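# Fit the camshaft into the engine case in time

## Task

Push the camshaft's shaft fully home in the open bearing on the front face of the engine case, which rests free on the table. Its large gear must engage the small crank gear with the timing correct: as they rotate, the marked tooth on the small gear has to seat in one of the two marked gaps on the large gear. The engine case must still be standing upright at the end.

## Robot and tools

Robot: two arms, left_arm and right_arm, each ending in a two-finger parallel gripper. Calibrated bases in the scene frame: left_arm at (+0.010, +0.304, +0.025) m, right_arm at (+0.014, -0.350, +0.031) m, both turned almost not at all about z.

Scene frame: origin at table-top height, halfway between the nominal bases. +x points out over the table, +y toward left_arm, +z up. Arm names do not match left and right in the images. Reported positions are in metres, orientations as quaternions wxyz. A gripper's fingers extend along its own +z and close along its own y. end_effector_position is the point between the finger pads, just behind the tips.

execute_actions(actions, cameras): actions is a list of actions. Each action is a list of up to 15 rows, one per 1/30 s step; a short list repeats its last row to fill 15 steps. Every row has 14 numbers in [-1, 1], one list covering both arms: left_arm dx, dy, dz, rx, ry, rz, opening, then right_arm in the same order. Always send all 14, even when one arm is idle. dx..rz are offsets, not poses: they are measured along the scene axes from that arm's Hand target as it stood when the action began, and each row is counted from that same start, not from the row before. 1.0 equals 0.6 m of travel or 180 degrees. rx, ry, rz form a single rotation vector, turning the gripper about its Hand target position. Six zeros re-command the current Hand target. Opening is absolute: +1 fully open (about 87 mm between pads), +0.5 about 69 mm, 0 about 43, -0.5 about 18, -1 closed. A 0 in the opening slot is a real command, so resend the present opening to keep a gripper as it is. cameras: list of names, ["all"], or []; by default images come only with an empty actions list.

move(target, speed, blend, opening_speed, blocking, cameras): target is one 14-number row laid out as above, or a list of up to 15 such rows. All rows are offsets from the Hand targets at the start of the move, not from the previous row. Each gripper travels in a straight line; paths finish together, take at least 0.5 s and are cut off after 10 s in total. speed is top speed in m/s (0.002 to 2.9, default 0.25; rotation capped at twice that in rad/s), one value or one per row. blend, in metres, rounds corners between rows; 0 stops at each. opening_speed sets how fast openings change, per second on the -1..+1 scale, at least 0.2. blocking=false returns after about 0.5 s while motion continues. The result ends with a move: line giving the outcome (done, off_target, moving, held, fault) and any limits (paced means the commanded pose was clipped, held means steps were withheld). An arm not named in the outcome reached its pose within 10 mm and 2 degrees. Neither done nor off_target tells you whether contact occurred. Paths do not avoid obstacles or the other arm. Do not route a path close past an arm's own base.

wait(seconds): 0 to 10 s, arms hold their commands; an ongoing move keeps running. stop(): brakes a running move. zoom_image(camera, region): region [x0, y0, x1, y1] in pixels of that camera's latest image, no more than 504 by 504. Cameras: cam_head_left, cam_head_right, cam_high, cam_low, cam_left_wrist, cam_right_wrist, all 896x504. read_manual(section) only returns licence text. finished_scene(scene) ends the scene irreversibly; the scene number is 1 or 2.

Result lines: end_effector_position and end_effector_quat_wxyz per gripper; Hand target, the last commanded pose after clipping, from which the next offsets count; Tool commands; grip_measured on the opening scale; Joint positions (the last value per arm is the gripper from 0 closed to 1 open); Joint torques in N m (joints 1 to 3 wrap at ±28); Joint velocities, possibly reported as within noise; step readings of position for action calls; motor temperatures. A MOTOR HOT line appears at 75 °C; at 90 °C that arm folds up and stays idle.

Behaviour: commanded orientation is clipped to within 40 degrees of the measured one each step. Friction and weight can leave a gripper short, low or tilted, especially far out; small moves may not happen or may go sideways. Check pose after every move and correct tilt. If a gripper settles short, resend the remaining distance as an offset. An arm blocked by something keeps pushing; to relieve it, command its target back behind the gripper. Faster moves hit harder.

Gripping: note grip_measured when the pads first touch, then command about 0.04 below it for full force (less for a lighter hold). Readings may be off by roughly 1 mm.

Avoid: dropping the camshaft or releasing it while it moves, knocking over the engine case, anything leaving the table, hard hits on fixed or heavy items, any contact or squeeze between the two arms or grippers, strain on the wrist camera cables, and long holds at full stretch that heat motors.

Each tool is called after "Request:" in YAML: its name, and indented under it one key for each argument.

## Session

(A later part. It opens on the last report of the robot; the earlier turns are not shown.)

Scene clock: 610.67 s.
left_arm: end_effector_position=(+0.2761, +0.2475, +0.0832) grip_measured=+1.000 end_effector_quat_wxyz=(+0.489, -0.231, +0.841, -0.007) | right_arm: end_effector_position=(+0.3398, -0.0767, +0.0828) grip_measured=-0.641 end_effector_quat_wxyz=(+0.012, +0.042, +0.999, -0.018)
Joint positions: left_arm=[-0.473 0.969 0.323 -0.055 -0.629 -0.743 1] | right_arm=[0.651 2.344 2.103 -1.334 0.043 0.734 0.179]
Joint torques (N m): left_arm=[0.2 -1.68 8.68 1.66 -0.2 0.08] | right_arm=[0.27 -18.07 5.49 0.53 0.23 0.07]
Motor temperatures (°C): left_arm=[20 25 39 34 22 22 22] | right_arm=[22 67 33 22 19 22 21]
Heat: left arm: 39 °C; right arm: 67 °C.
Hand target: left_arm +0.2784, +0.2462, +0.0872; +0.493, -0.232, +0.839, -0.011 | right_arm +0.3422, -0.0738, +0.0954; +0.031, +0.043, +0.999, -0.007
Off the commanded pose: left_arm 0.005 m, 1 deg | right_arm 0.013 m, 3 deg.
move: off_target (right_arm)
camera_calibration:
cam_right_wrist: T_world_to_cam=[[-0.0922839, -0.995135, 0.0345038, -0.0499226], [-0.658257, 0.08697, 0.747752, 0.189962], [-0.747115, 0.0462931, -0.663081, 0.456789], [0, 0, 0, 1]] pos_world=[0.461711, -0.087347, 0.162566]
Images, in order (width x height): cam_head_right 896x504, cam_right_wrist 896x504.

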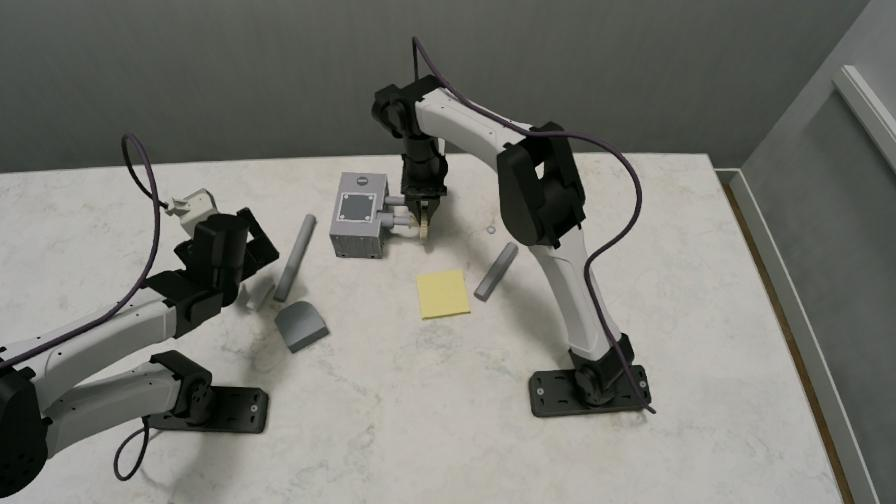

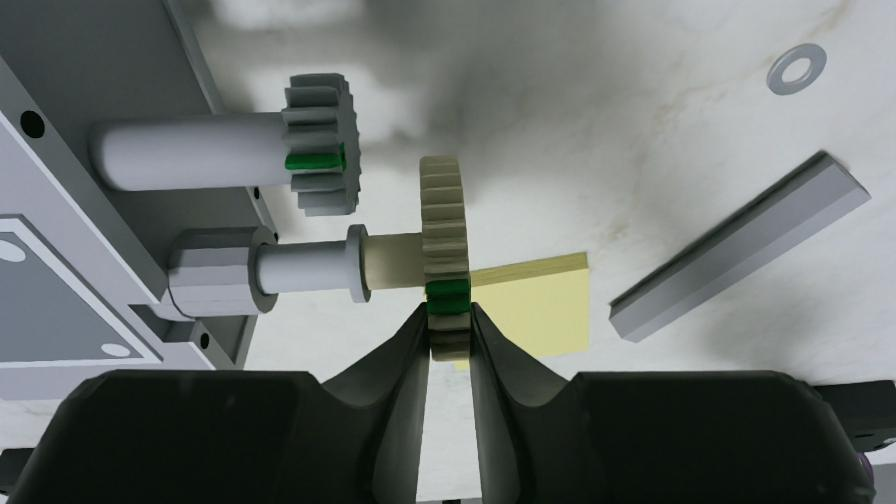

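Request:
move:
  target:
    - [0,0,0,0,0,0,1,-0.002,0,0.006,0,0,0,-1]
    - [0,0,0,0,0,0,1,-0.003,0.025,0.006,0,0,0,-1]
  speed: 0.05
  cameras: ["cam_right_wrist","cam_head_right"]

Request:
zoom_image:
  camera: "cam_head_right"
  region: [370, 190, 450, 240]

Scene clock: 618.60 s.
left_arm: end_effector_position=(+0.2761, +0.2475, +0.0832) grip_measured=+1.000 end_effector_quat_wxyz=(+0.489, -0.231, +0.841, -0.007) | right_arm: end_effector_position=(+0.3375, -0.0715, +0.0869) grip_measured=-0.649 end_effector_quat_wxyz=(+0.018, +0.041, +0.999, -0.023)
Joint positions: left_arm=[-0.473 0.969 0.323 -0.055 -0.629 -0.743 1] | right_arm=[0.669 2.348 2.127 -1.353 0.058 0.749 0.175]
Joint torques (N m): left_arm=[0.23 -1.68 8.62 1.68 -0.19 0.08] | right_arm=[0.95 -14.72 11.25 0.27 0.09 0.2]
Motor temperatures (°C): left_arm=[20 25 39 34 22 22 22] | right_arm=[22 66 33 22 19 22 21]
Heat: left arm: 39 °C; right arm: 66 °C.
Hand target: left_arm +0.2784, +0.2462, +0.0872; +0.493, -0.232, +0.839, -0.011 | right_arm +0.3404, -0.0588, +0.0991; +0.031, +0.043, +0.999, -0.007
Off the commanded pose: left_arm 0.005 m, 1 deg | right_arm 0.018 m, 2 deg.
move: off_target (right_arm)
camera_calibration:
cam_right_wrist: T_world_to_cam=[[-0.0899779, -0.99499, 0.043578, -0.0467284], [-0.666872, 0.0926891, 0.739385, 0.188945], [-0.73972, 0.0374674, -0.671871, 0.45508], [0, 0, 0, 1]] pos_world=[0.458429, -0.0810581, 0.168088]
Images, in order (width x height): cam_head_right 896x504, cam_right_wrist 896x504.

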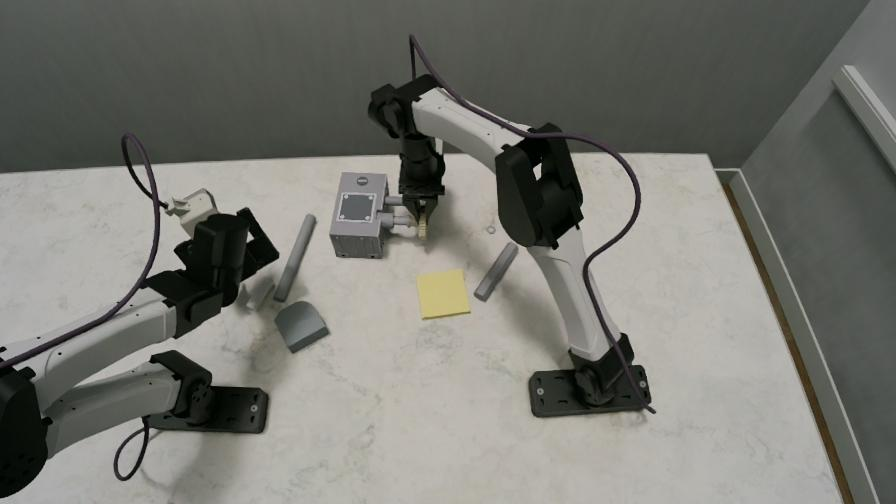

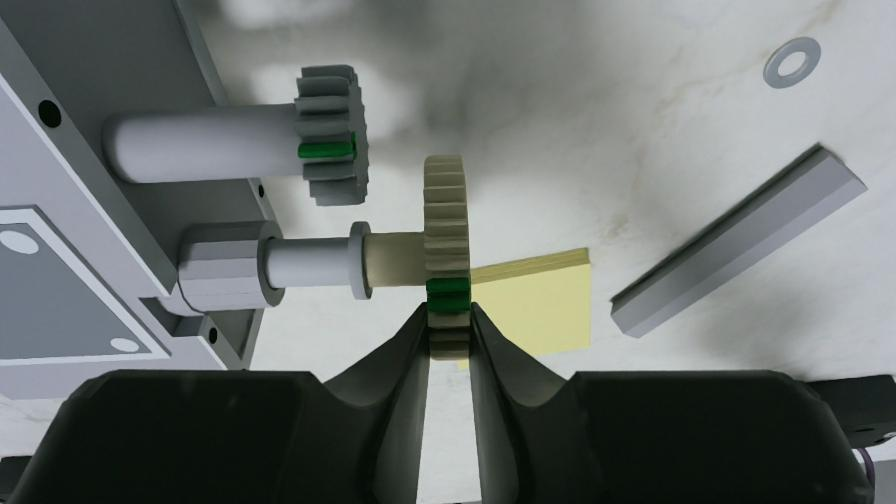

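Scaled by 6.300.

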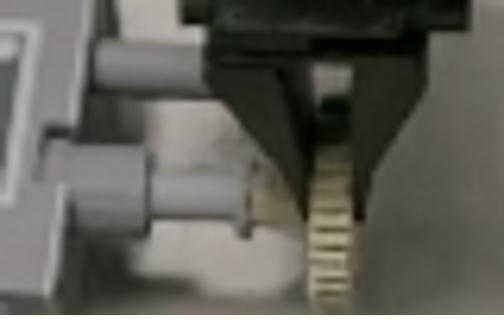

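Request:
move:
  target: [0,0,0,0,0,0,1,-0.001,0.025,-0.004,0,0,0,-1]
  speed: 0.04
  cameras: ["cam_right_wrist","cam_head_right"]

Request:
zoom_image:
  camera: "cam_head_right"
  region: [370, 190, 450, 240]

Scene clock: 623.83 s.
left_arm: end_effector_position=(+0.2761, +0.2475, +0.0832) grip_measured=+1.000 end_effector_quat_wxyz=(+0.489, -0.231, +0.841, -0.007) | right_arm: end_effector_position=(+0.3374, -0.0702, +0.0885) grip_measured=-0.645 end_effector_quat_wxyz=(+0.014, +0.043, +0.998, -0.041)
Joint positions: left_arm=[-0.473 0.969 0.323 -0.055 -0.629 -0.743 1] | right_arm=[0.68 2.392 2.209 -1.42 0.08 0.765 0.178]
Joint torques (N m): left_arm=[0.18 -1.7 8.65 1.68 -0.2 0.08] | right_arm=[2.17 -14.27 11.1 0.56 -0.11 0.26]
Motor temperatures (°C): left_arm=[20 25 39 34 22 22 22] | right_arm=[22 67 33 22 19 22 21]
Heat: left arm: 39 °C; right arm: 67 °C.
Hand target: left_arm +0.2784, +0.2462, +0.0872; +0.493, -0.232, +0.839, -0.011 | right_arm +0.3399, -0.0439, +0.0967; +0.031, +0.043, +0.999, -0.007
Off the commanded pose: left_arm 0.005 m, 1 deg | right_arm 0.028 m, 4 deg.
move: off_target (right_arm)
camera_calibration:
cam_right_wrist: T_world_to_cam=[[-0.0943962, -0.992348, 0.0795894, -0.0470182], [-0.660509, 0.122245, 0.740799, 0.187474], [-0.74486, 0.0173591, -0.666995, 0.455951], [0, 0, 0, 1]] pos_world=[0.45901, -0.0774911, 0.168978]
Images, in order (width x height): cam_head_right 896x504, cam_right_wrist 896x504.

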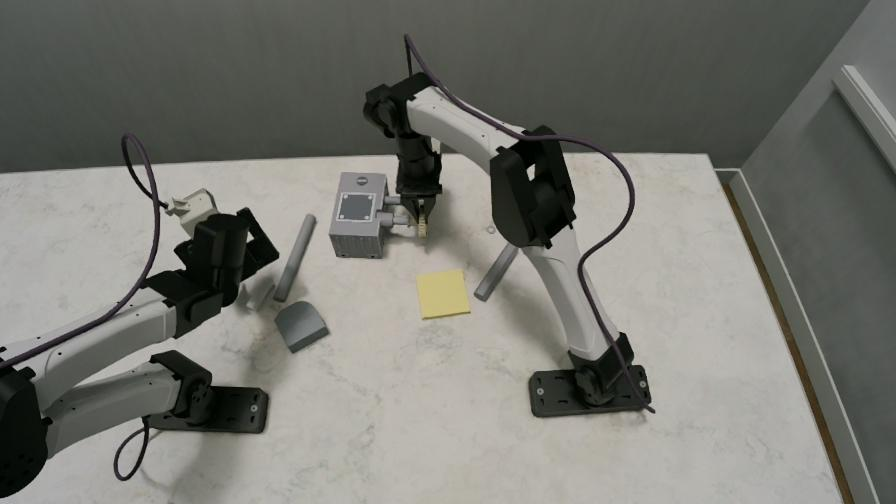

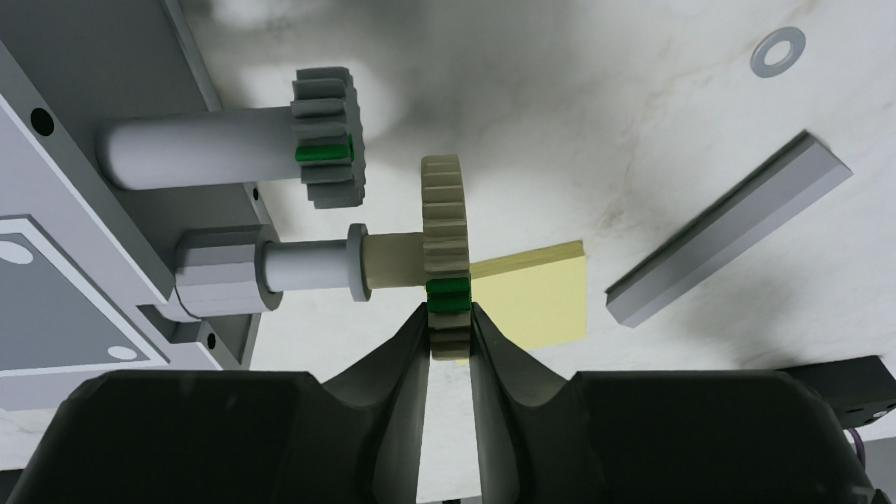

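Scaled by 6.300.

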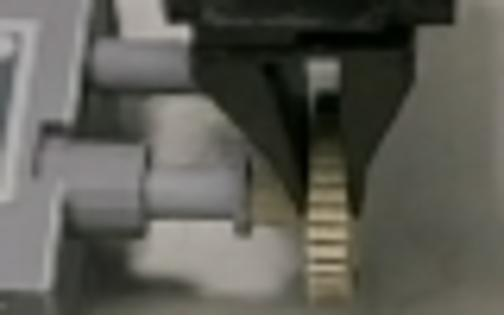

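Request:
move:
  target:
    - [0,0,0,0,0,0,1,0,-0.013,0.008,0,0,0,-1]
    - [0,0,0,0,0,0,1,0.01,-0.013,0.0,0,0,0,-1]
    - [0,0,0,0,0,0,1,0,-0.013,-0.014,0,0,0,-1]
    - [0,0,0,0,0,0,1,-0.012,-0.013,-0.004,0,0,0,-1]
    - [0,0,0,0,0,0,1,0,-0.013,0.0,0,0,0,-1]
  speed: 0.04
  blend: 0.003
  cameras: ["cam_right_wrist","cam_head_right"]

Request:
zoom_image:
  camera: "cam_head_right"
  region: [370, 190, 450, 240]

Request:
zoom_image:
  camera: "cam_right_wrist"
  region: [130, 180, 480, 360]

Scene clock: 646.37 s.
left_arm: end_effector_position=(+0.2761, +0.2475, +0.0832) grip_measured=+1.000 end_effector_quat_wxyz=(+0.489, -0.231, +0.841, -0.007) | right_arm: end_effector_position=(+0.3370, -0.0711, +0.0857) grip_measured=-0.640 end_effector_quat_wxyz=(+0.015, +0.044, +0.998, -0.040)
Joint positions: left_arm=[-0.473 0.969 0.323 -0.055 -0.629 -0.743 1] | right_arm=[0.679 2.384 2.183 -1.401 0.081 0.767 0.18]
Joint torques (N m): left_arm=[0.17 -1.69 8.68 1.66 -0.2 0.08] | right_arm=[1.25 -15.9 9.13 0.58 -0.12 0.13]
Motor temperatures (°C): left_arm=[20 25 39 34 22 22 22] | right_arm=[23 68 38 22 19 22 21]
Heat: left arm: 39 °C; right arm: 68 °C.
Hand target: left_arm +0.2784, +0.2462, +0.0872; +0.493, -0.232, +0.839, -0.011 | right_arm +0.3399, -0.0515, +0.0968; +0.031, +0.043, +0.999, -0.007
Off the commanded pose: left_arm 0.005 m, 1 deg | right_arm 0.023 m, 4 deg.
move: off_target (right_arm)
camera_calibration:
cam_right_wrist: T_world_to_cam=[[-0.096747, -0.992166, 0.0790301, -0.0469801], [-0.661583, 0.123427, 0.739644, 0.189865], [-0.743604, 0.0192733, -0.668342, 0.453654], [0, 0, 0, 1]] pos_world=[0.458406, -0.0787901, 0.166476]
Images, in order (width x height): cam_head_right 896x504, cam_right_wrist 896x504.

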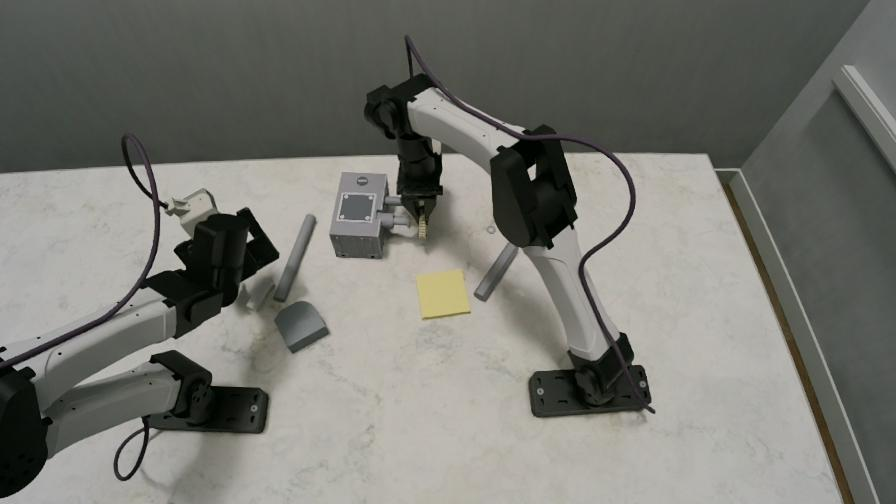

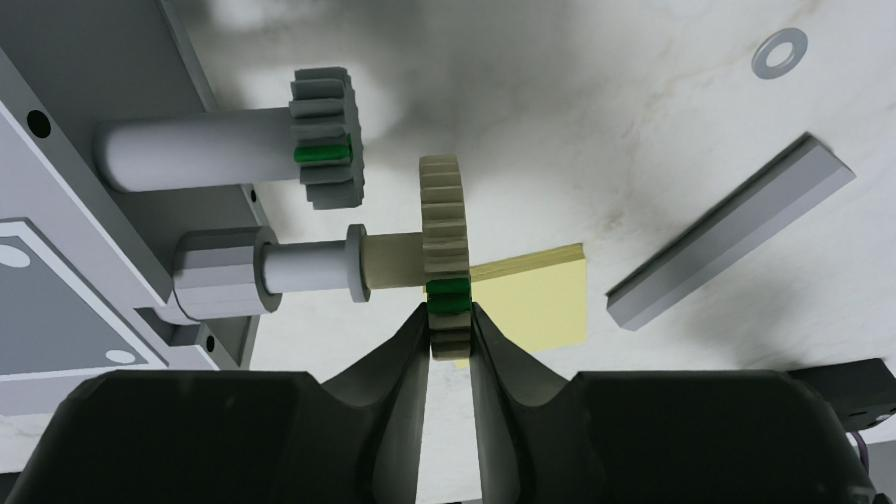

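Scaled by 6.300.

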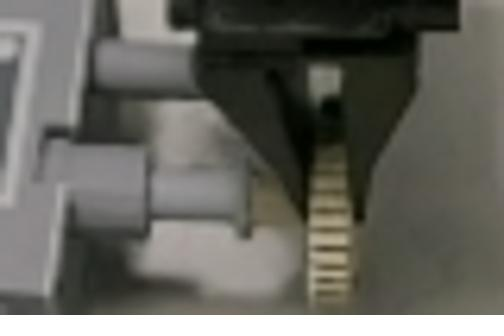

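Scaled by 1.440.

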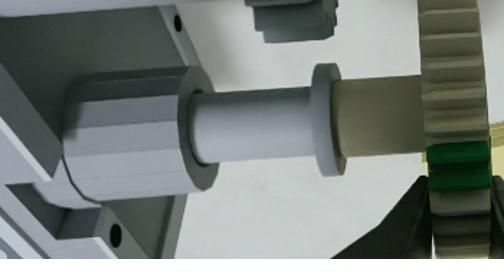

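Request:
move:
  target:
    - [0,0,0,0,0,0,1,0,-0.02,0.0,0.03,0,0,-1]
    - [0,0,0,0,0,0,1,-0.001,0.008,0.0,0.03,0,0,-1]
  speed: 0.05
  cameras: ["cam_right_wrist","cam_head_right"]

Request:
zoom_image:
  camera: "cam_head_right"
  region: [370, 190, 450, 240]

Scene clock: 657.63 s.
left_arm: end_effector_position=(+0.2761, +0.2475, +0.0832) grip_measured=+1.000 end_effector_quat_wxyz=(+0.489, -0.231, +0.841, -0.007) | right_arm: end_effector_position=(+0.3367, -0.0698, +0.0858) grip_measured=-0.650 end_effector_quat_wxyz=(+0.021, +0.042, +0.999, +0.004)
Joint positions: left_arm=[-0.473 0.969 0.323 -0.055 -0.629 -0.743 1] | right_arm=[0.659 2.297 2.038 -1.274 0.022 0.743 0.175]
Joint torques (N m): left_arm=[0.17 -1.7 8.68 1.68 -0.19 0.09] | right_arm=[1.32 -14.08 10.95 0.59 -0.31 0.22]
Motor temperatures (°C): left_arm=[20 25 39 34 22 22 22] | right_arm=[23 67 37 22 19 22 21]
Heat: left arm: 39 °C; right arm: 67 °C.
Hand target: left_arm +0.2784, +0.2462, +0.0872; +0.493, -0.232, +0.839, -0.011 | right_arm +0.3392, -0.0467, +0.0968; +0.029, +0.044, +0.998, +0.040
Off the commanded pose: left_arm 0.005 m, 1 deg | right_arm 0.026 m, 4 deg.
move: off_target (right_arm)
camera_calibration:
cam_right_wrist: T_world_to_cam=[[-0.092553, -0.995658, -0.00991343, -0.0395938], [-0.673799, 0.0552975, 0.736843, 0.18899], [-0.733096, 0.0748767, -0.675991, 0.454452], [0, 0, 0, 1]] pos_world=[0.456834, -0.0839005, 0.167557]
Images, in order (width x height): cam_head_right 896x504, cam_right_wrist 896x504.

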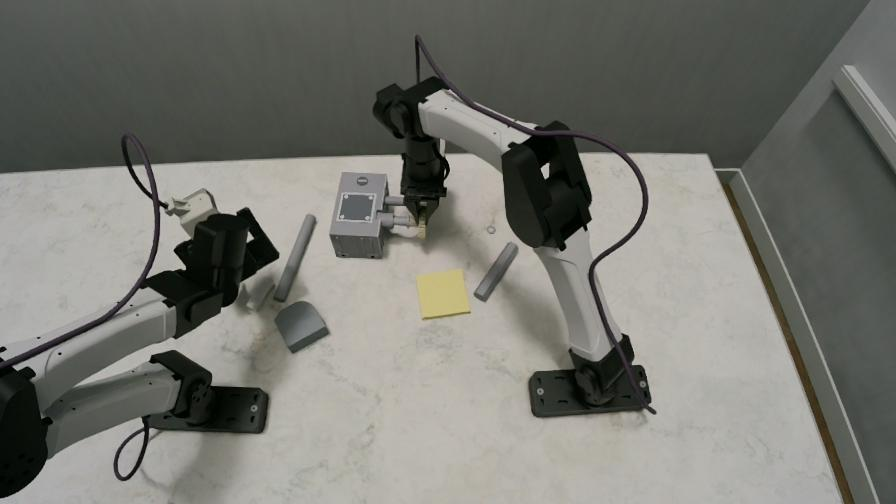

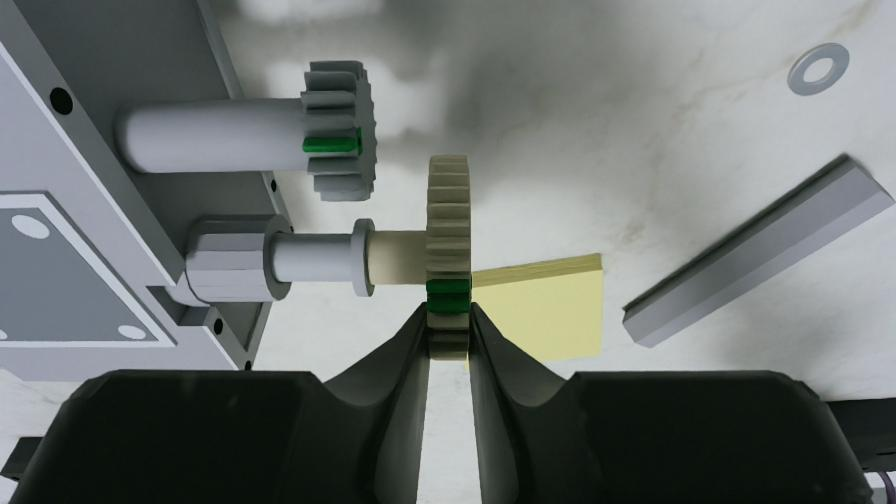

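Scaled by 6.300.

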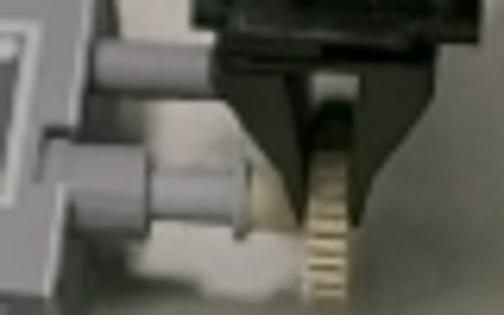

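Request:
move:
  target: [0,0,0,0,0,0,1,-0.001,0.015,0.0,0.003,0,0,-1]
  speed: 0.05
  cameras: ["cam_right_wrist","cam_head_right"]

Request:
zoom_image:
  camera: "cam_head_right"
  region: [370, 190, 450, 240]

Scene clock: 661.57 s.
left_arm: end_effector_position=(+0.2761, +0.2475, +0.0832) grip_measured=+1.000 end_effector_quat_wxyz=(+0.489, -0.231, +0.841, -0.007) | right_arm: end_effector_position=(+0.3368, -0.0694, +0.0862) grip_measured=-0.651 end_effector_quat_wxyz=(+0.021, +0.041, +0.999, -0.003)
Joint positions: left_arm=[-0.473 0.969 0.323 -0.055 -0.629 -0.743 1] | right_arm=[0.664 2.311 2.063 -1.294 0.032 0.745 0.175]
Joint torques (N m): left_arm=[0.24 -1.76 8.69 1.7 -0.2 0.09] | right_arm=[1.96 -13.9 11.38 0.7 -0.46 0.3]
Motor temperatures (°C): left_arm=[20 25 39 34 22 22 22] | right_arm=[23 67 37 22 19 22 21]
Heat: left arm: 39 °C; right arm: 67 °C.
Hand target: left_arm +0.2784, +0.2462, +0.0872; +0.493, -0.232, +0.839, -0.011 | right_arm +0.3386, -0.0377, +0.0968; +0.029, +0.044, +0.998, +0.045
Off the commanded pose: left_arm 0.005 m, 1 deg | right_arm 0.034 m, 6 deg.
move: off_target (right_arm)
camera_calibration:
cam_right_wrist: T_world_to_cam=[[-0.0909436, -0.995848, 0.00402661, -0.0409871], [-0.673023, 0.0644416, 0.736809, 0.189117], [-0.734009, 0.064298, -0.676089, 0.454332], [0, 0, 0, 1]] pos_world=[0.457036, -0.0822166, 0.167991]
Images, in order (width x height): cam_head_right 896x504, cam_right_wrist 896x504.

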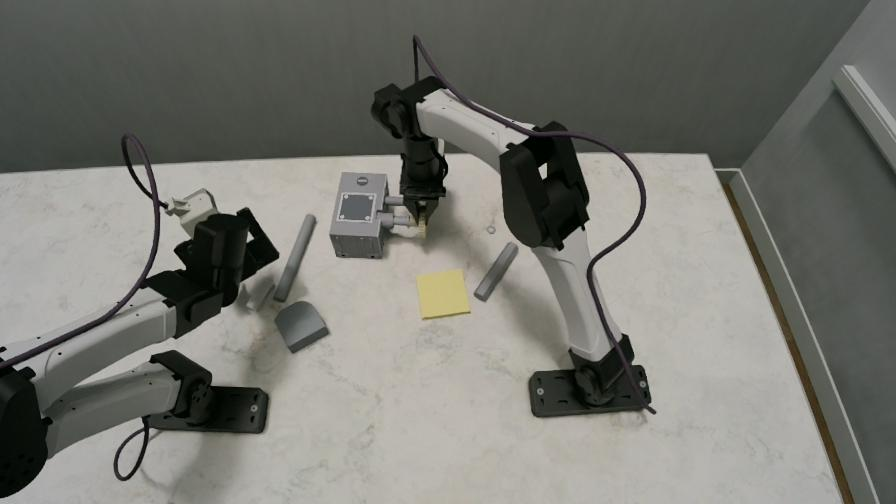

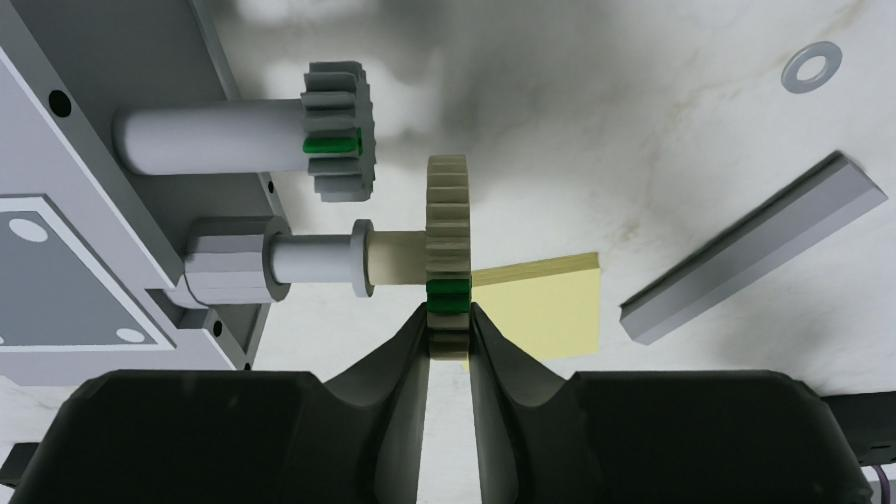

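Scaled by 6.300.

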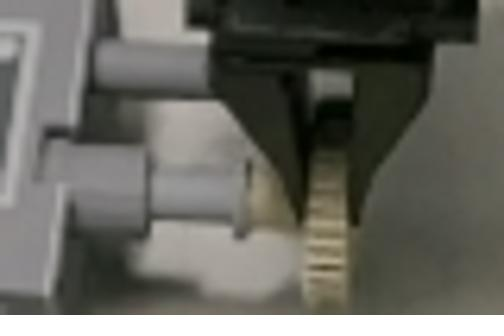

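Request:
move:
  target:
    - [0,0,0,0,0,0,1,0,-0.015,-0.006,0,0,0,-1]
    - [0,0,0,0,0,0,1,0,0.003,-0.006,-0.035,0,0,-1]
    - [0,0,0,0,0,0,1,0,0.005,-0.006,0.01,0,0,-1]
    - [0,0,0,0,0,0,1,0,0.008,-0.006,-0.035,0,0.01,-1]
    - [0,0,0,0,0,0,1,0,0.01,-0.006,0.01,0,-0.01,-1]
  speed: 0.08
  blend: 0.005
  cameras: ["cam_right_wrist","cam_head_right"]

Request:
zoom_image:
  camera: "cam_head_right"
  region: [370, 190, 450, 240]

Scene clock: 671.20 s.
left_arm: end_effector_position=(+0.2761, +0.2475, +0.0832) grip_measured=+1.000 end_effector_quat_wxyz=(+0.489, -0.231, +0.841, -0.007) | right_arm: end_effector_position=(+0.3358, -0.0539, +0.0834) grip_measured=-0.649 end_effector_quat_wxyz=(+0.016, +0.052, +0.999, +0.006)
Joint positions: left_arm=[-0.473 0.969 0.323 -0.055 -0.629 -0.743 1] | right_arm=[0.683 2.348 2.114 -1.304 0.012 0.785 0.175]
Joint torques (N m): left_arm=[0.21 -1.68 8.68 1.68 -0.19 0.09] | right_arm=[0.51 -17.74 4.97 1.1 -0.46 0.28]
Motor temperatures (°C): left_arm=[20 25 39 34 22 22 22] | right_arm=[23 67 38 22 19 22 21]
Heat: left arm: 39 °C; right arm: 67 °C.
Hand target: left_arm +0.2784, +0.2462, +0.0872; +0.493, -0.232, +0.839, -0.011 | right_arm +0.3387, -0.0318, +0.0931; +0.029, +0.060, +0.996, +0.060
Off the commanded pose: left_arm 0.005 m, 1 deg | right_arm 0.024 m, 6 deg.
move: off_target (right_arm); blend cut to 0.0045 m at target 1
camera_calibration:
cam_right_wrist: T_world_to_cam=[[-0.110918, -0.993724, -0.0145147, -0.0173248], [-0.665049, 0.0633632, 0.744106, 0.186288], [-0.738516, 0.0921878, -0.667903, 0.453083], [0, 0, 0, 1]] pos_world=[0.456578, -0.0707886, 0.163746]
Images, in order (width x height): cam_head_right 896x504, cam_right_wrist 896x504.

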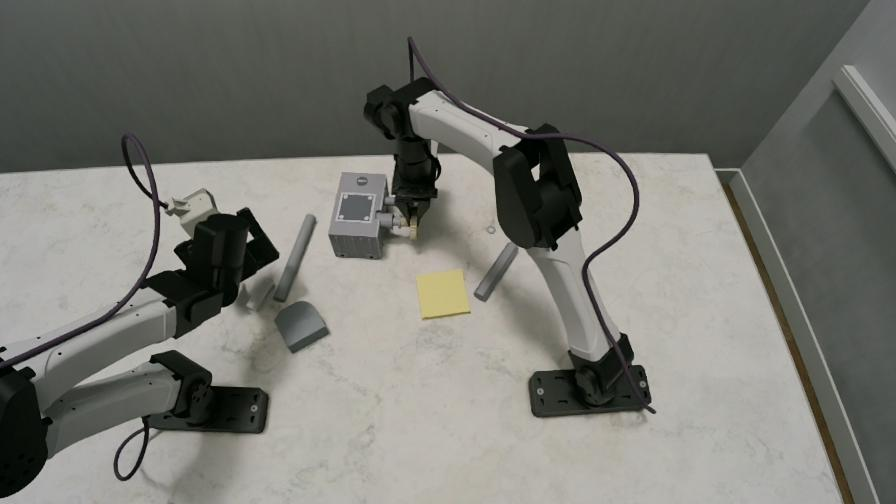

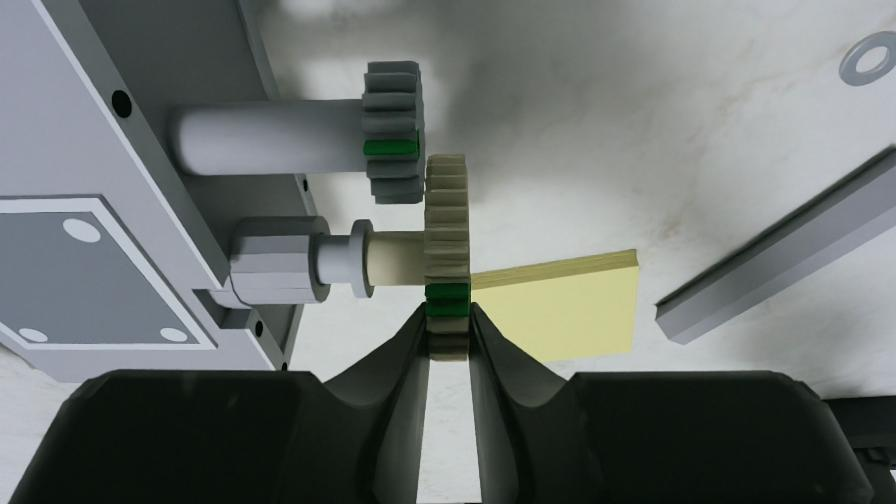

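Scaled by 6.300.

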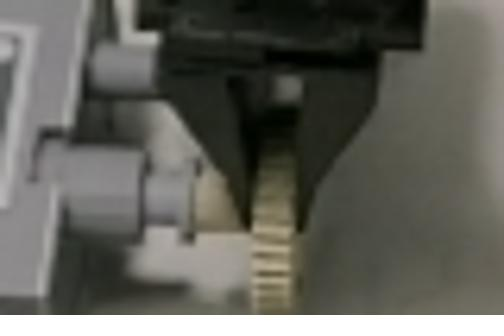

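Request:
zoom_image:
  camera: "cam_right_wrist"
  region: [330, 40, 500, 370]

Scaled by 1.527.

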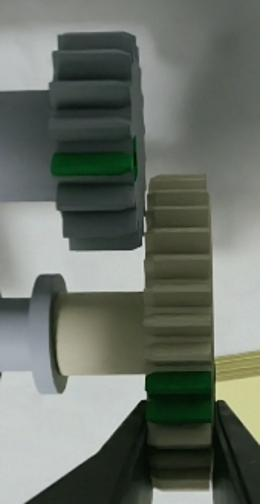

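Request:
move:
  target:
    - [0,0,0,0,0,0,1,0,0.003,0,-0.035,0.01,0,-1]
    - [0,0,0,0,0,0,1,0,0.006,0,0.005,0.015,0,-1]
    - [0,0,0,0,0,0,1,0,0.01,0,-0.035,0.008,0,-1]
    - [0,0,0,0,0,0,1,0,0.013,0,0.005,0.012,0,-1]
    - [0,0,0,0,0,0,1,0,0.013,0,-0.025,0.01,0,-1]
  speed: 0.08
  blend: 0.002
  cameras: ["cam_right_wrist","cam_head_right"]

Request:
zoom_image:
  camera: "cam_right_wrist"
  region: [300, 40, 500, 370]

Scene clock: 684.07 s.
left_arm: end_effector_position=(+0.2761, +0.2475, +0.0832) grip_measured=+1.000 end_effector_quat_wxyz=(+0.489, -0.231, +0.841, -0.007) | right_arm: end_effector_position=(+0.3349, -0.0532, +0.0847) grip_measured=-0.646 end_effector_quat_wxyz=(-0.001, +0.057, +0.998, -0.021)
Joint positions: left_arm=[-0.473 0.969 0.323 -0.055 -0.629 -0.743 1] | right_arm=[0.691 2.435 2.268 -1.433 0.03 0.804 0.177]
Joint torques (N m): left_arm=[0.17 -1.7 8.64 1.66 -0.21 0.09] | right_arm=[1.99 -14.63 11.17 0.66 -0.25 0.31]
Motor temperatures (°C): left_arm=[20 25 39 34 22 22 22] | right_arm=[23 68 36 22 19 22 21]
Heat: left arm: 39 °C; right arm: 68 °C.
Hand target: left_arm +0.2784, +0.2462, +0.0872; +0.493, -0.232, +0.839, -0.011 | right_arm +0.3387, -0.0240, +0.0931; +0.016, +0.060, +0.998, +0.020
Off the commanded pose: left_arm 0.005 m, 1 deg | right_arm 0.031 m, 5 deg.
move: off_target (right_arm)
camera_calibration:
cam_right_wrist: T_world_to_cam=[[-0.121046, -0.991748, 0.0422431, -0.0180158], [-0.636557, 0.110207, 0.763315, 0.176027], [-0.761671, 0.0655058, -0.644644, 0.457602], [0, 0, 0, 1]] pos_world=[0.458413, -0.0672421, 0.161387]
Images, in order (width x height): cam_head_right 896x504, cam_right_wrist 896x504.

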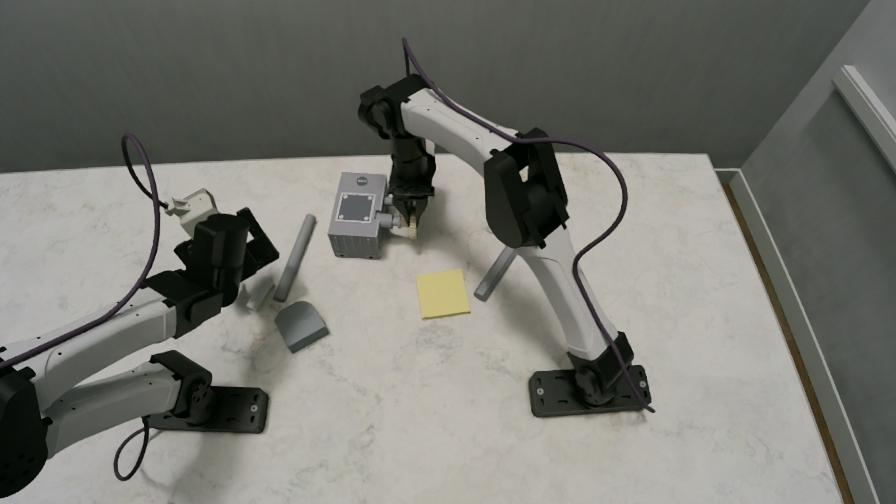

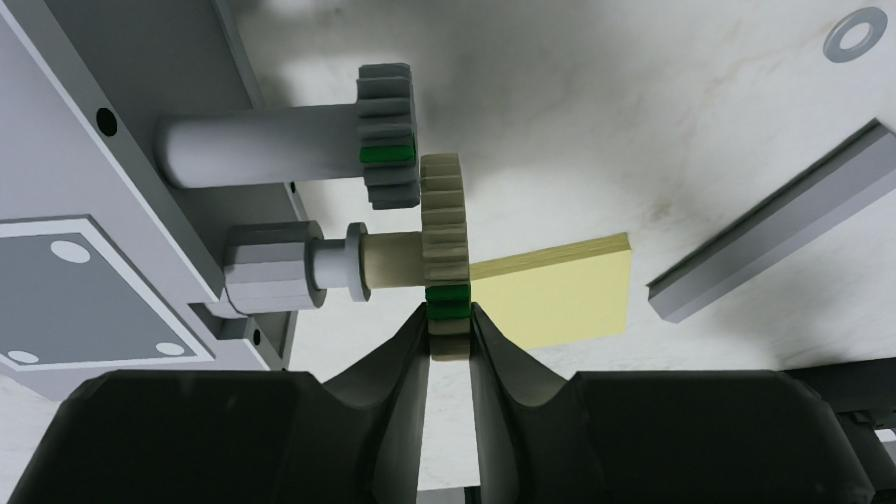

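Scaled by 1.527.

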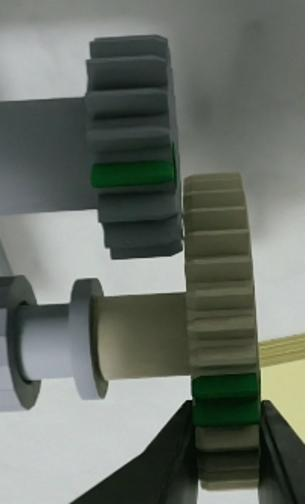

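Request:
move:
  target:
    - [0,0,0,0,0,0,1,0,-0.006,-0.001,0.025,0.005,0,-1]
    - [0,0,0,0,0,0,1,0,0.0,-0.001,-0.01,0.015,0,-1]
    - [0,0,0,0,0,0,1,0,0.003,-0.001,0.03,0.005,0,-1]
    - [0,0,0,0,0,0,1,0,0.003,-0.001,-0.005,-0.008,0,-1]
    - [0,0,0,0,0,0,1,0,0.003,-0.001,0.03,-0.015,0,-1]
    - [0,0,0,0,0,0,1,0,0.003,-0.001,0.02,-0.003,0,-1]
  speed: 0.08
  blend: 0.002
  cameras: ["cam_right_wrist","cam_head_right"]

Request:
zoom_image:
  camera: "cam_right_wrist"
  region: [300, 40, 500, 370]

Scene clock: 695.63 s.
left_arm: end_effector_position=(+0.2761, +0.2475, +0.0832) grip_measured=+1.000 end_effector_quat_wxyz=(+0.489, -0.231, +0.841, -0.007) | right_arm: end_effector_position=(+0.3342, -0.0471, +0.0837) grip_measured=-0.649 end_effector_quat_wxyz=(+0.016, +0.056, +0.998, +0.005)
Joint positions: left_arm=[-0.473 0.969 0.323 -0.055 -0.629 -0.743 1] | right_arm=[0.696 2.367 2.148 -1.322 0.013 0.806 0.176]
Joint torques (N m): left_arm=[0.16 -1.7 8.62 1.68 -0.19 0.09] | right_arm=[0.64 -14.04 10.85 0.72 -0.48 0.21]
Motor temperatures (°C): left_arm=[20 25 39 34 22 22 22] | right_arm=[23 71 36 22 19 22 21]
Heat: left arm: 39 °C; right arm: 71 °C.
Hand target: left_arm +0.2784, +0.2462, +0.0872; +0.493, -0.232, +0.839, -0.011 | right_arm +0.3387, -0.0222, +0.0925; +0.018, +0.060, +0.997, +0.051
Off the commanded pose: left_arm 0.005 m, 1 deg | right_arm 0.027 m, 5 deg.
move: off_target (right_arm)
camera_calibration:
cam_right_wrist: T_world_to_cam=[[-0.11929, -0.992776, -0.0128409, -0.00794258], [-0.663508, 0.0700912, 0.744879, 0.184285], [-0.738598, 0.0973765, -0.667076, 0.451706], [0, 0, 0, 1]] pos_world=[0.454957, -0.0647875, 0.16395]
Images, in order (width x height): cam_head_right 896x504, cam_right_wrist 896x504.

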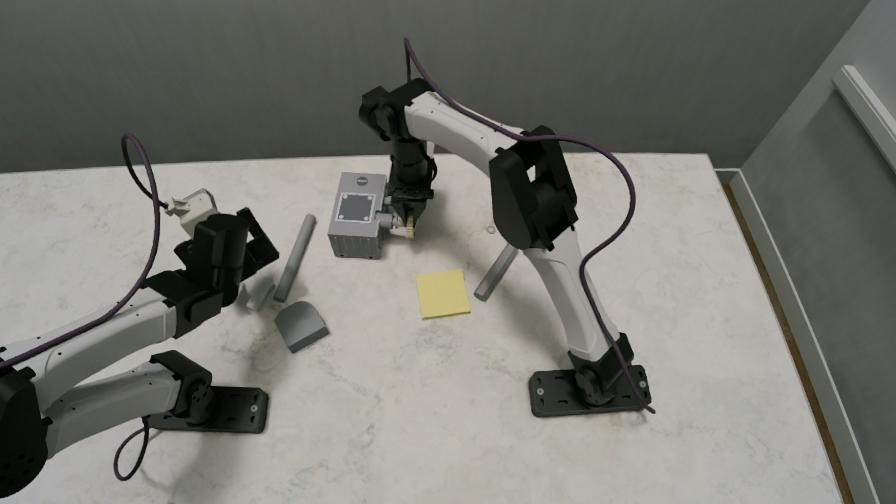

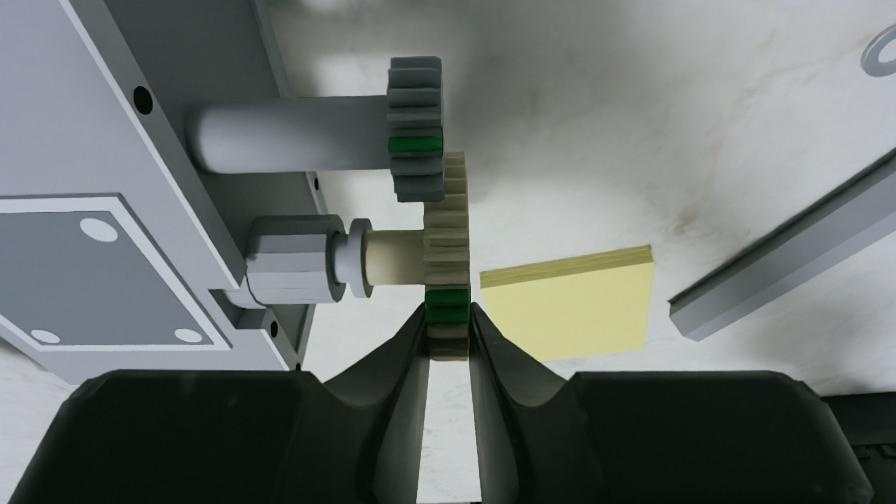

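Scaled by 1.527.

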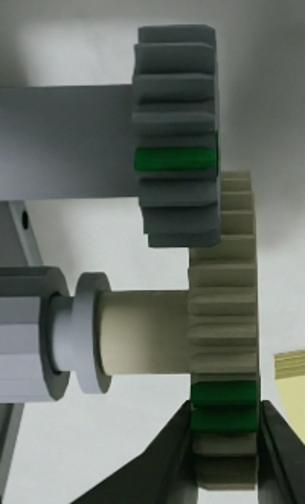

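Request:
execute_actions:
  actions: []
  cameras: ["cam_right_wrist","cam_head_right","cam_high"]

Request:
zoom_image:
  camera: "cam_right_wrist"
  region: [200, 180, 600, 480]

Scene clock: 717.53 s.
left_arm: end_effector_position=(+0.2761, +0.2475, +0.0832) grip_measured=+1.000 end_effector_quat_wxyz=(+0.489, -0.231, +0.841, -0.007) | right_arm: end_effector_position=(+0.3342, -0.0471, +0.0837) grip_measured=-0.649 end_effector_quat_wxyz=(+0.016, +0.056, +0.998, +0.005)
Joint positions: left_arm=[-0.473 0.969 0.323 -0.055 -0.629 -0.743 1] | right_arm=[0.696 2.367 2.148 -1.322 0.013 0.806 0.176]
Joint velocities: within noise
Joint torques (N m): left_arm=[0.14 -1.68 8.73 1.67 -0.2 0.09] | right_arm=[0.68 -14.02 10.97 0.72 -0.49 0.2]
Motor temperatures (°C): left_arm=[20 25 39 34 22 22 22] | right_arm=[23 68 40 22 19 22 21]
Heat: left arm: 39 °C; right arm: 68 °C.
Hand target: left_arm +0.2784, +0.2462, +0.0872; +0.493, -0.232, +0.839, -0.011 | right_arm +0.3387, -0.0222, +0.0925; +0.018, +0.060, +0.997, +0.051
Tool commands: left_gripper/opening=+1.0 right_gripper/opening=-1.0
Off the commanded pose: left_arm 0.005 m, 1 deg | right_arm 0.027 m, 5 deg.
camera_calibration:
cam_right_wrist: T_world_to_cam=[[-0.11929, -0.992776, -0.0128409, -0.00794258], [-0.663508, 0.0700912, 0.744879, 0.184285], [-0.738598, 0.0973765, -0.667076, 0.451706], [0, 0, 0, 1]] pos_world=[0.454957, -0.0647875, 0.16395]
Images, in order (width x height): cam_head_right 896x504, cam_high 896x504, cam_right_wrist 896x504.

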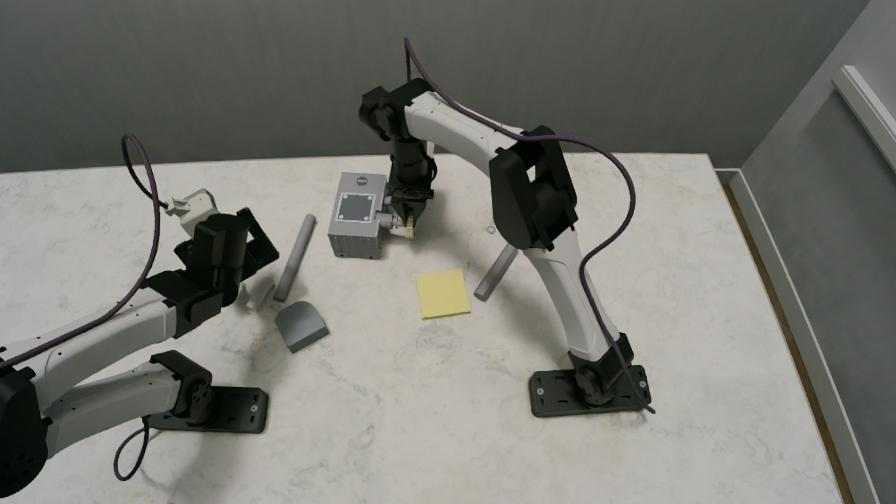

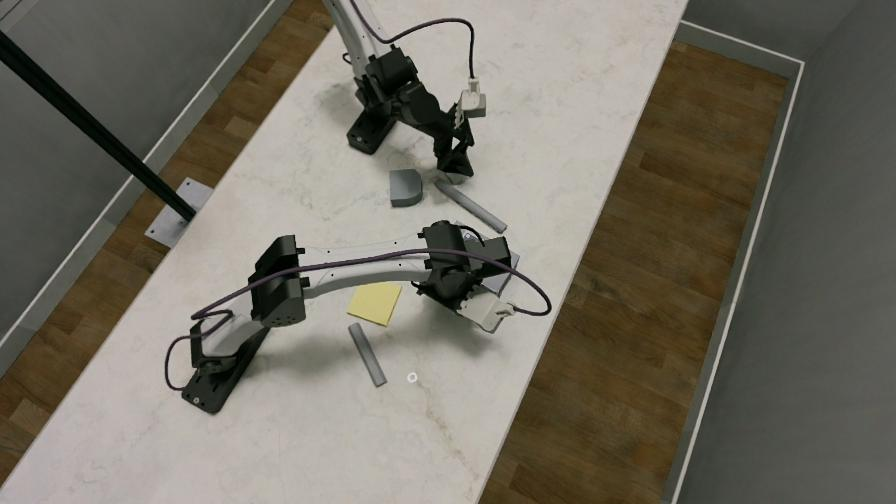

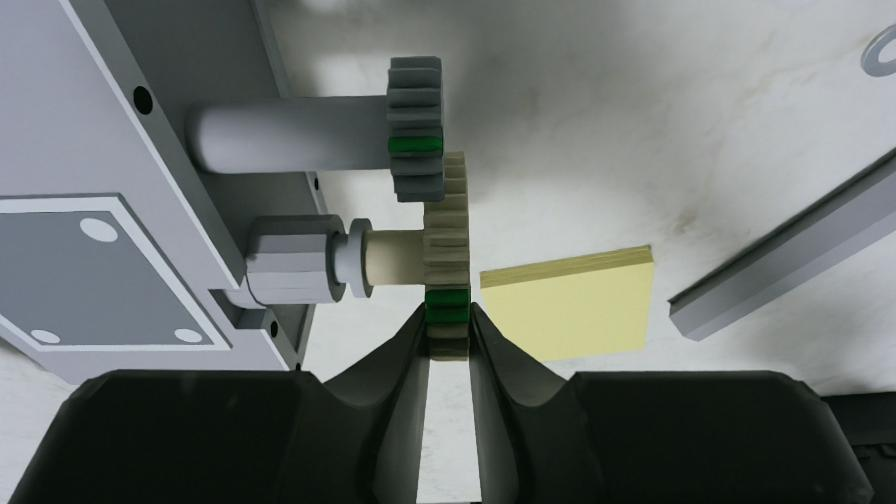

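Scaled by 1.260.

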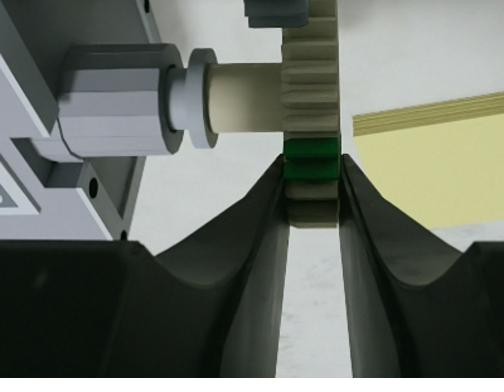

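Request:
zoom_image:
  camera: "cam_right_wrist"
  region: [340, 40, 540, 370]

Request:
zoom_image:
  camera: "cam_right_wrist"
  region: [380, 140, 500, 260]

Scaled by 1.527.

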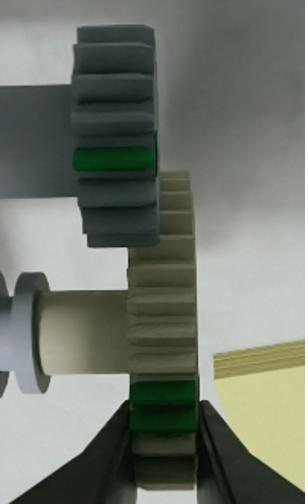

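Scaled by 4.200.

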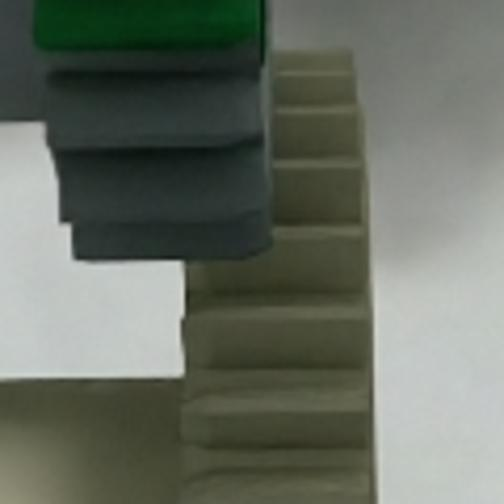

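Request:
move:
  target:
    - [0,0,0,0,0,0,1,-0.003,-0.040,-0.012,0,0,0,-1]
    - [0,0,0,0,0,0,1,-0.003,-0.040,-0.012,0,0,0,-0.2]
    - [0,0,0,0,0,0,1,-0.003,-0.040,0.2,0,0,0,-0.2]
    - [0,0,0,0,0,0,1,-0.05,-0.22,0.25,0,0,0,-0.2]
  opening_speed: 1
  speed: 0.15
  cameras: ["cam_head_right","cam_right_wrist"]

Scene clock: 732.50 s.
left_arm: end_effector_position=(+0.2761, +0.2475, +0.0832) grip_measured=+1.000 end_effector_quat_wxyz=(+0.489, -0.231, +0.841, -0.007) | right_arm: end_effector_position=(+0.3142, -0.1524, +0.2296) grip_measured=-0.200 end_effector_quat_wxyz=(+0.040, +0.070, +0.995, +0.065)
Joint positions: left_arm=[-0.473 0.969 0.323 -0.055 -0.629 -0.743 1] | right_arm=[0.482 1.967 2.098 -1.565 -0.068 0.626 0.4]
Joint torques (N m): left_arm=[0.16 -1.68 8.68 1.68 -0.19 0.07] | right_arm=[-0.18 -14.94 5.33 0.61 -0.01 -0.14]
Motor temperatures (°C): left_arm=[20 25 39 34 22 22 22] | right_arm=[23 68 40 22 19 22 21]
Heat: left arm: 39 °C; right arm: 68 °C.
Hand target: left_arm +0.2784, +0.2462, +0.0872; +0.493, -0.232, +0.839, -0.011 | right_arm +0.3086, -0.1541, +0.2426; +0.019, +0.060, +0.997, +0.051
Off the commanded pose: left_arm 0.005 m, 1 deg | right_arm 0.014 m, 3 deg.
joint sent to its limit (right arm) — joint 4 (wrist pitch), lower limit. The joint targets are off in orientation, not in position.
move: off_target (right_arm)
camera_calibration:
cam_right_wrist: T_world_to_cam=[[-0.142192, -0.980568, -0.135155, -0.0758847], [-0.703066, 0.00393684, 0.711113, 0.0797539], [-0.696763, 0.196138, -0.689965, 0.55167], [0, 0, 0, 1]] pos_world=[0.429665, -0.182927, 0.313663]
Images, in order (width x height): cam_head_right 896x504, cam_right_wrist 896x504.

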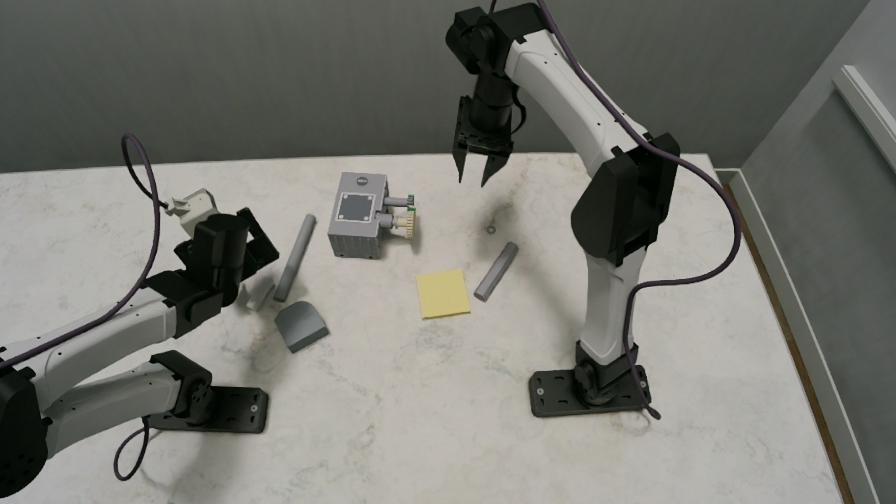

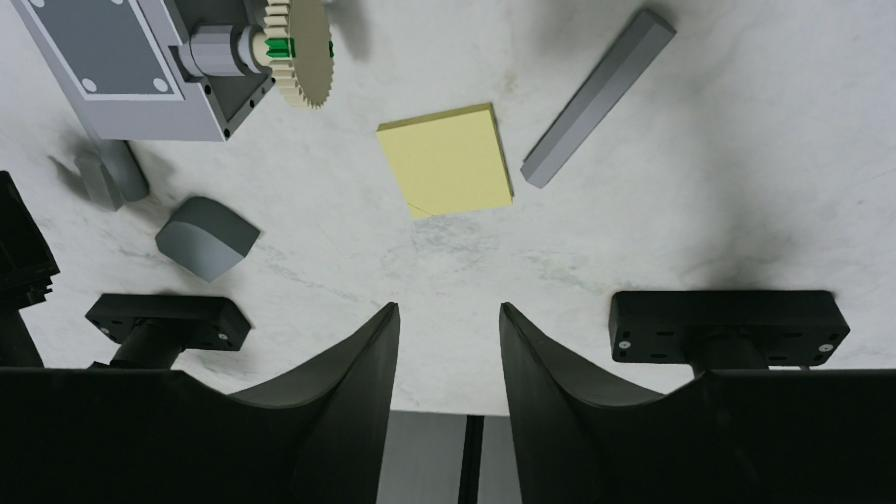

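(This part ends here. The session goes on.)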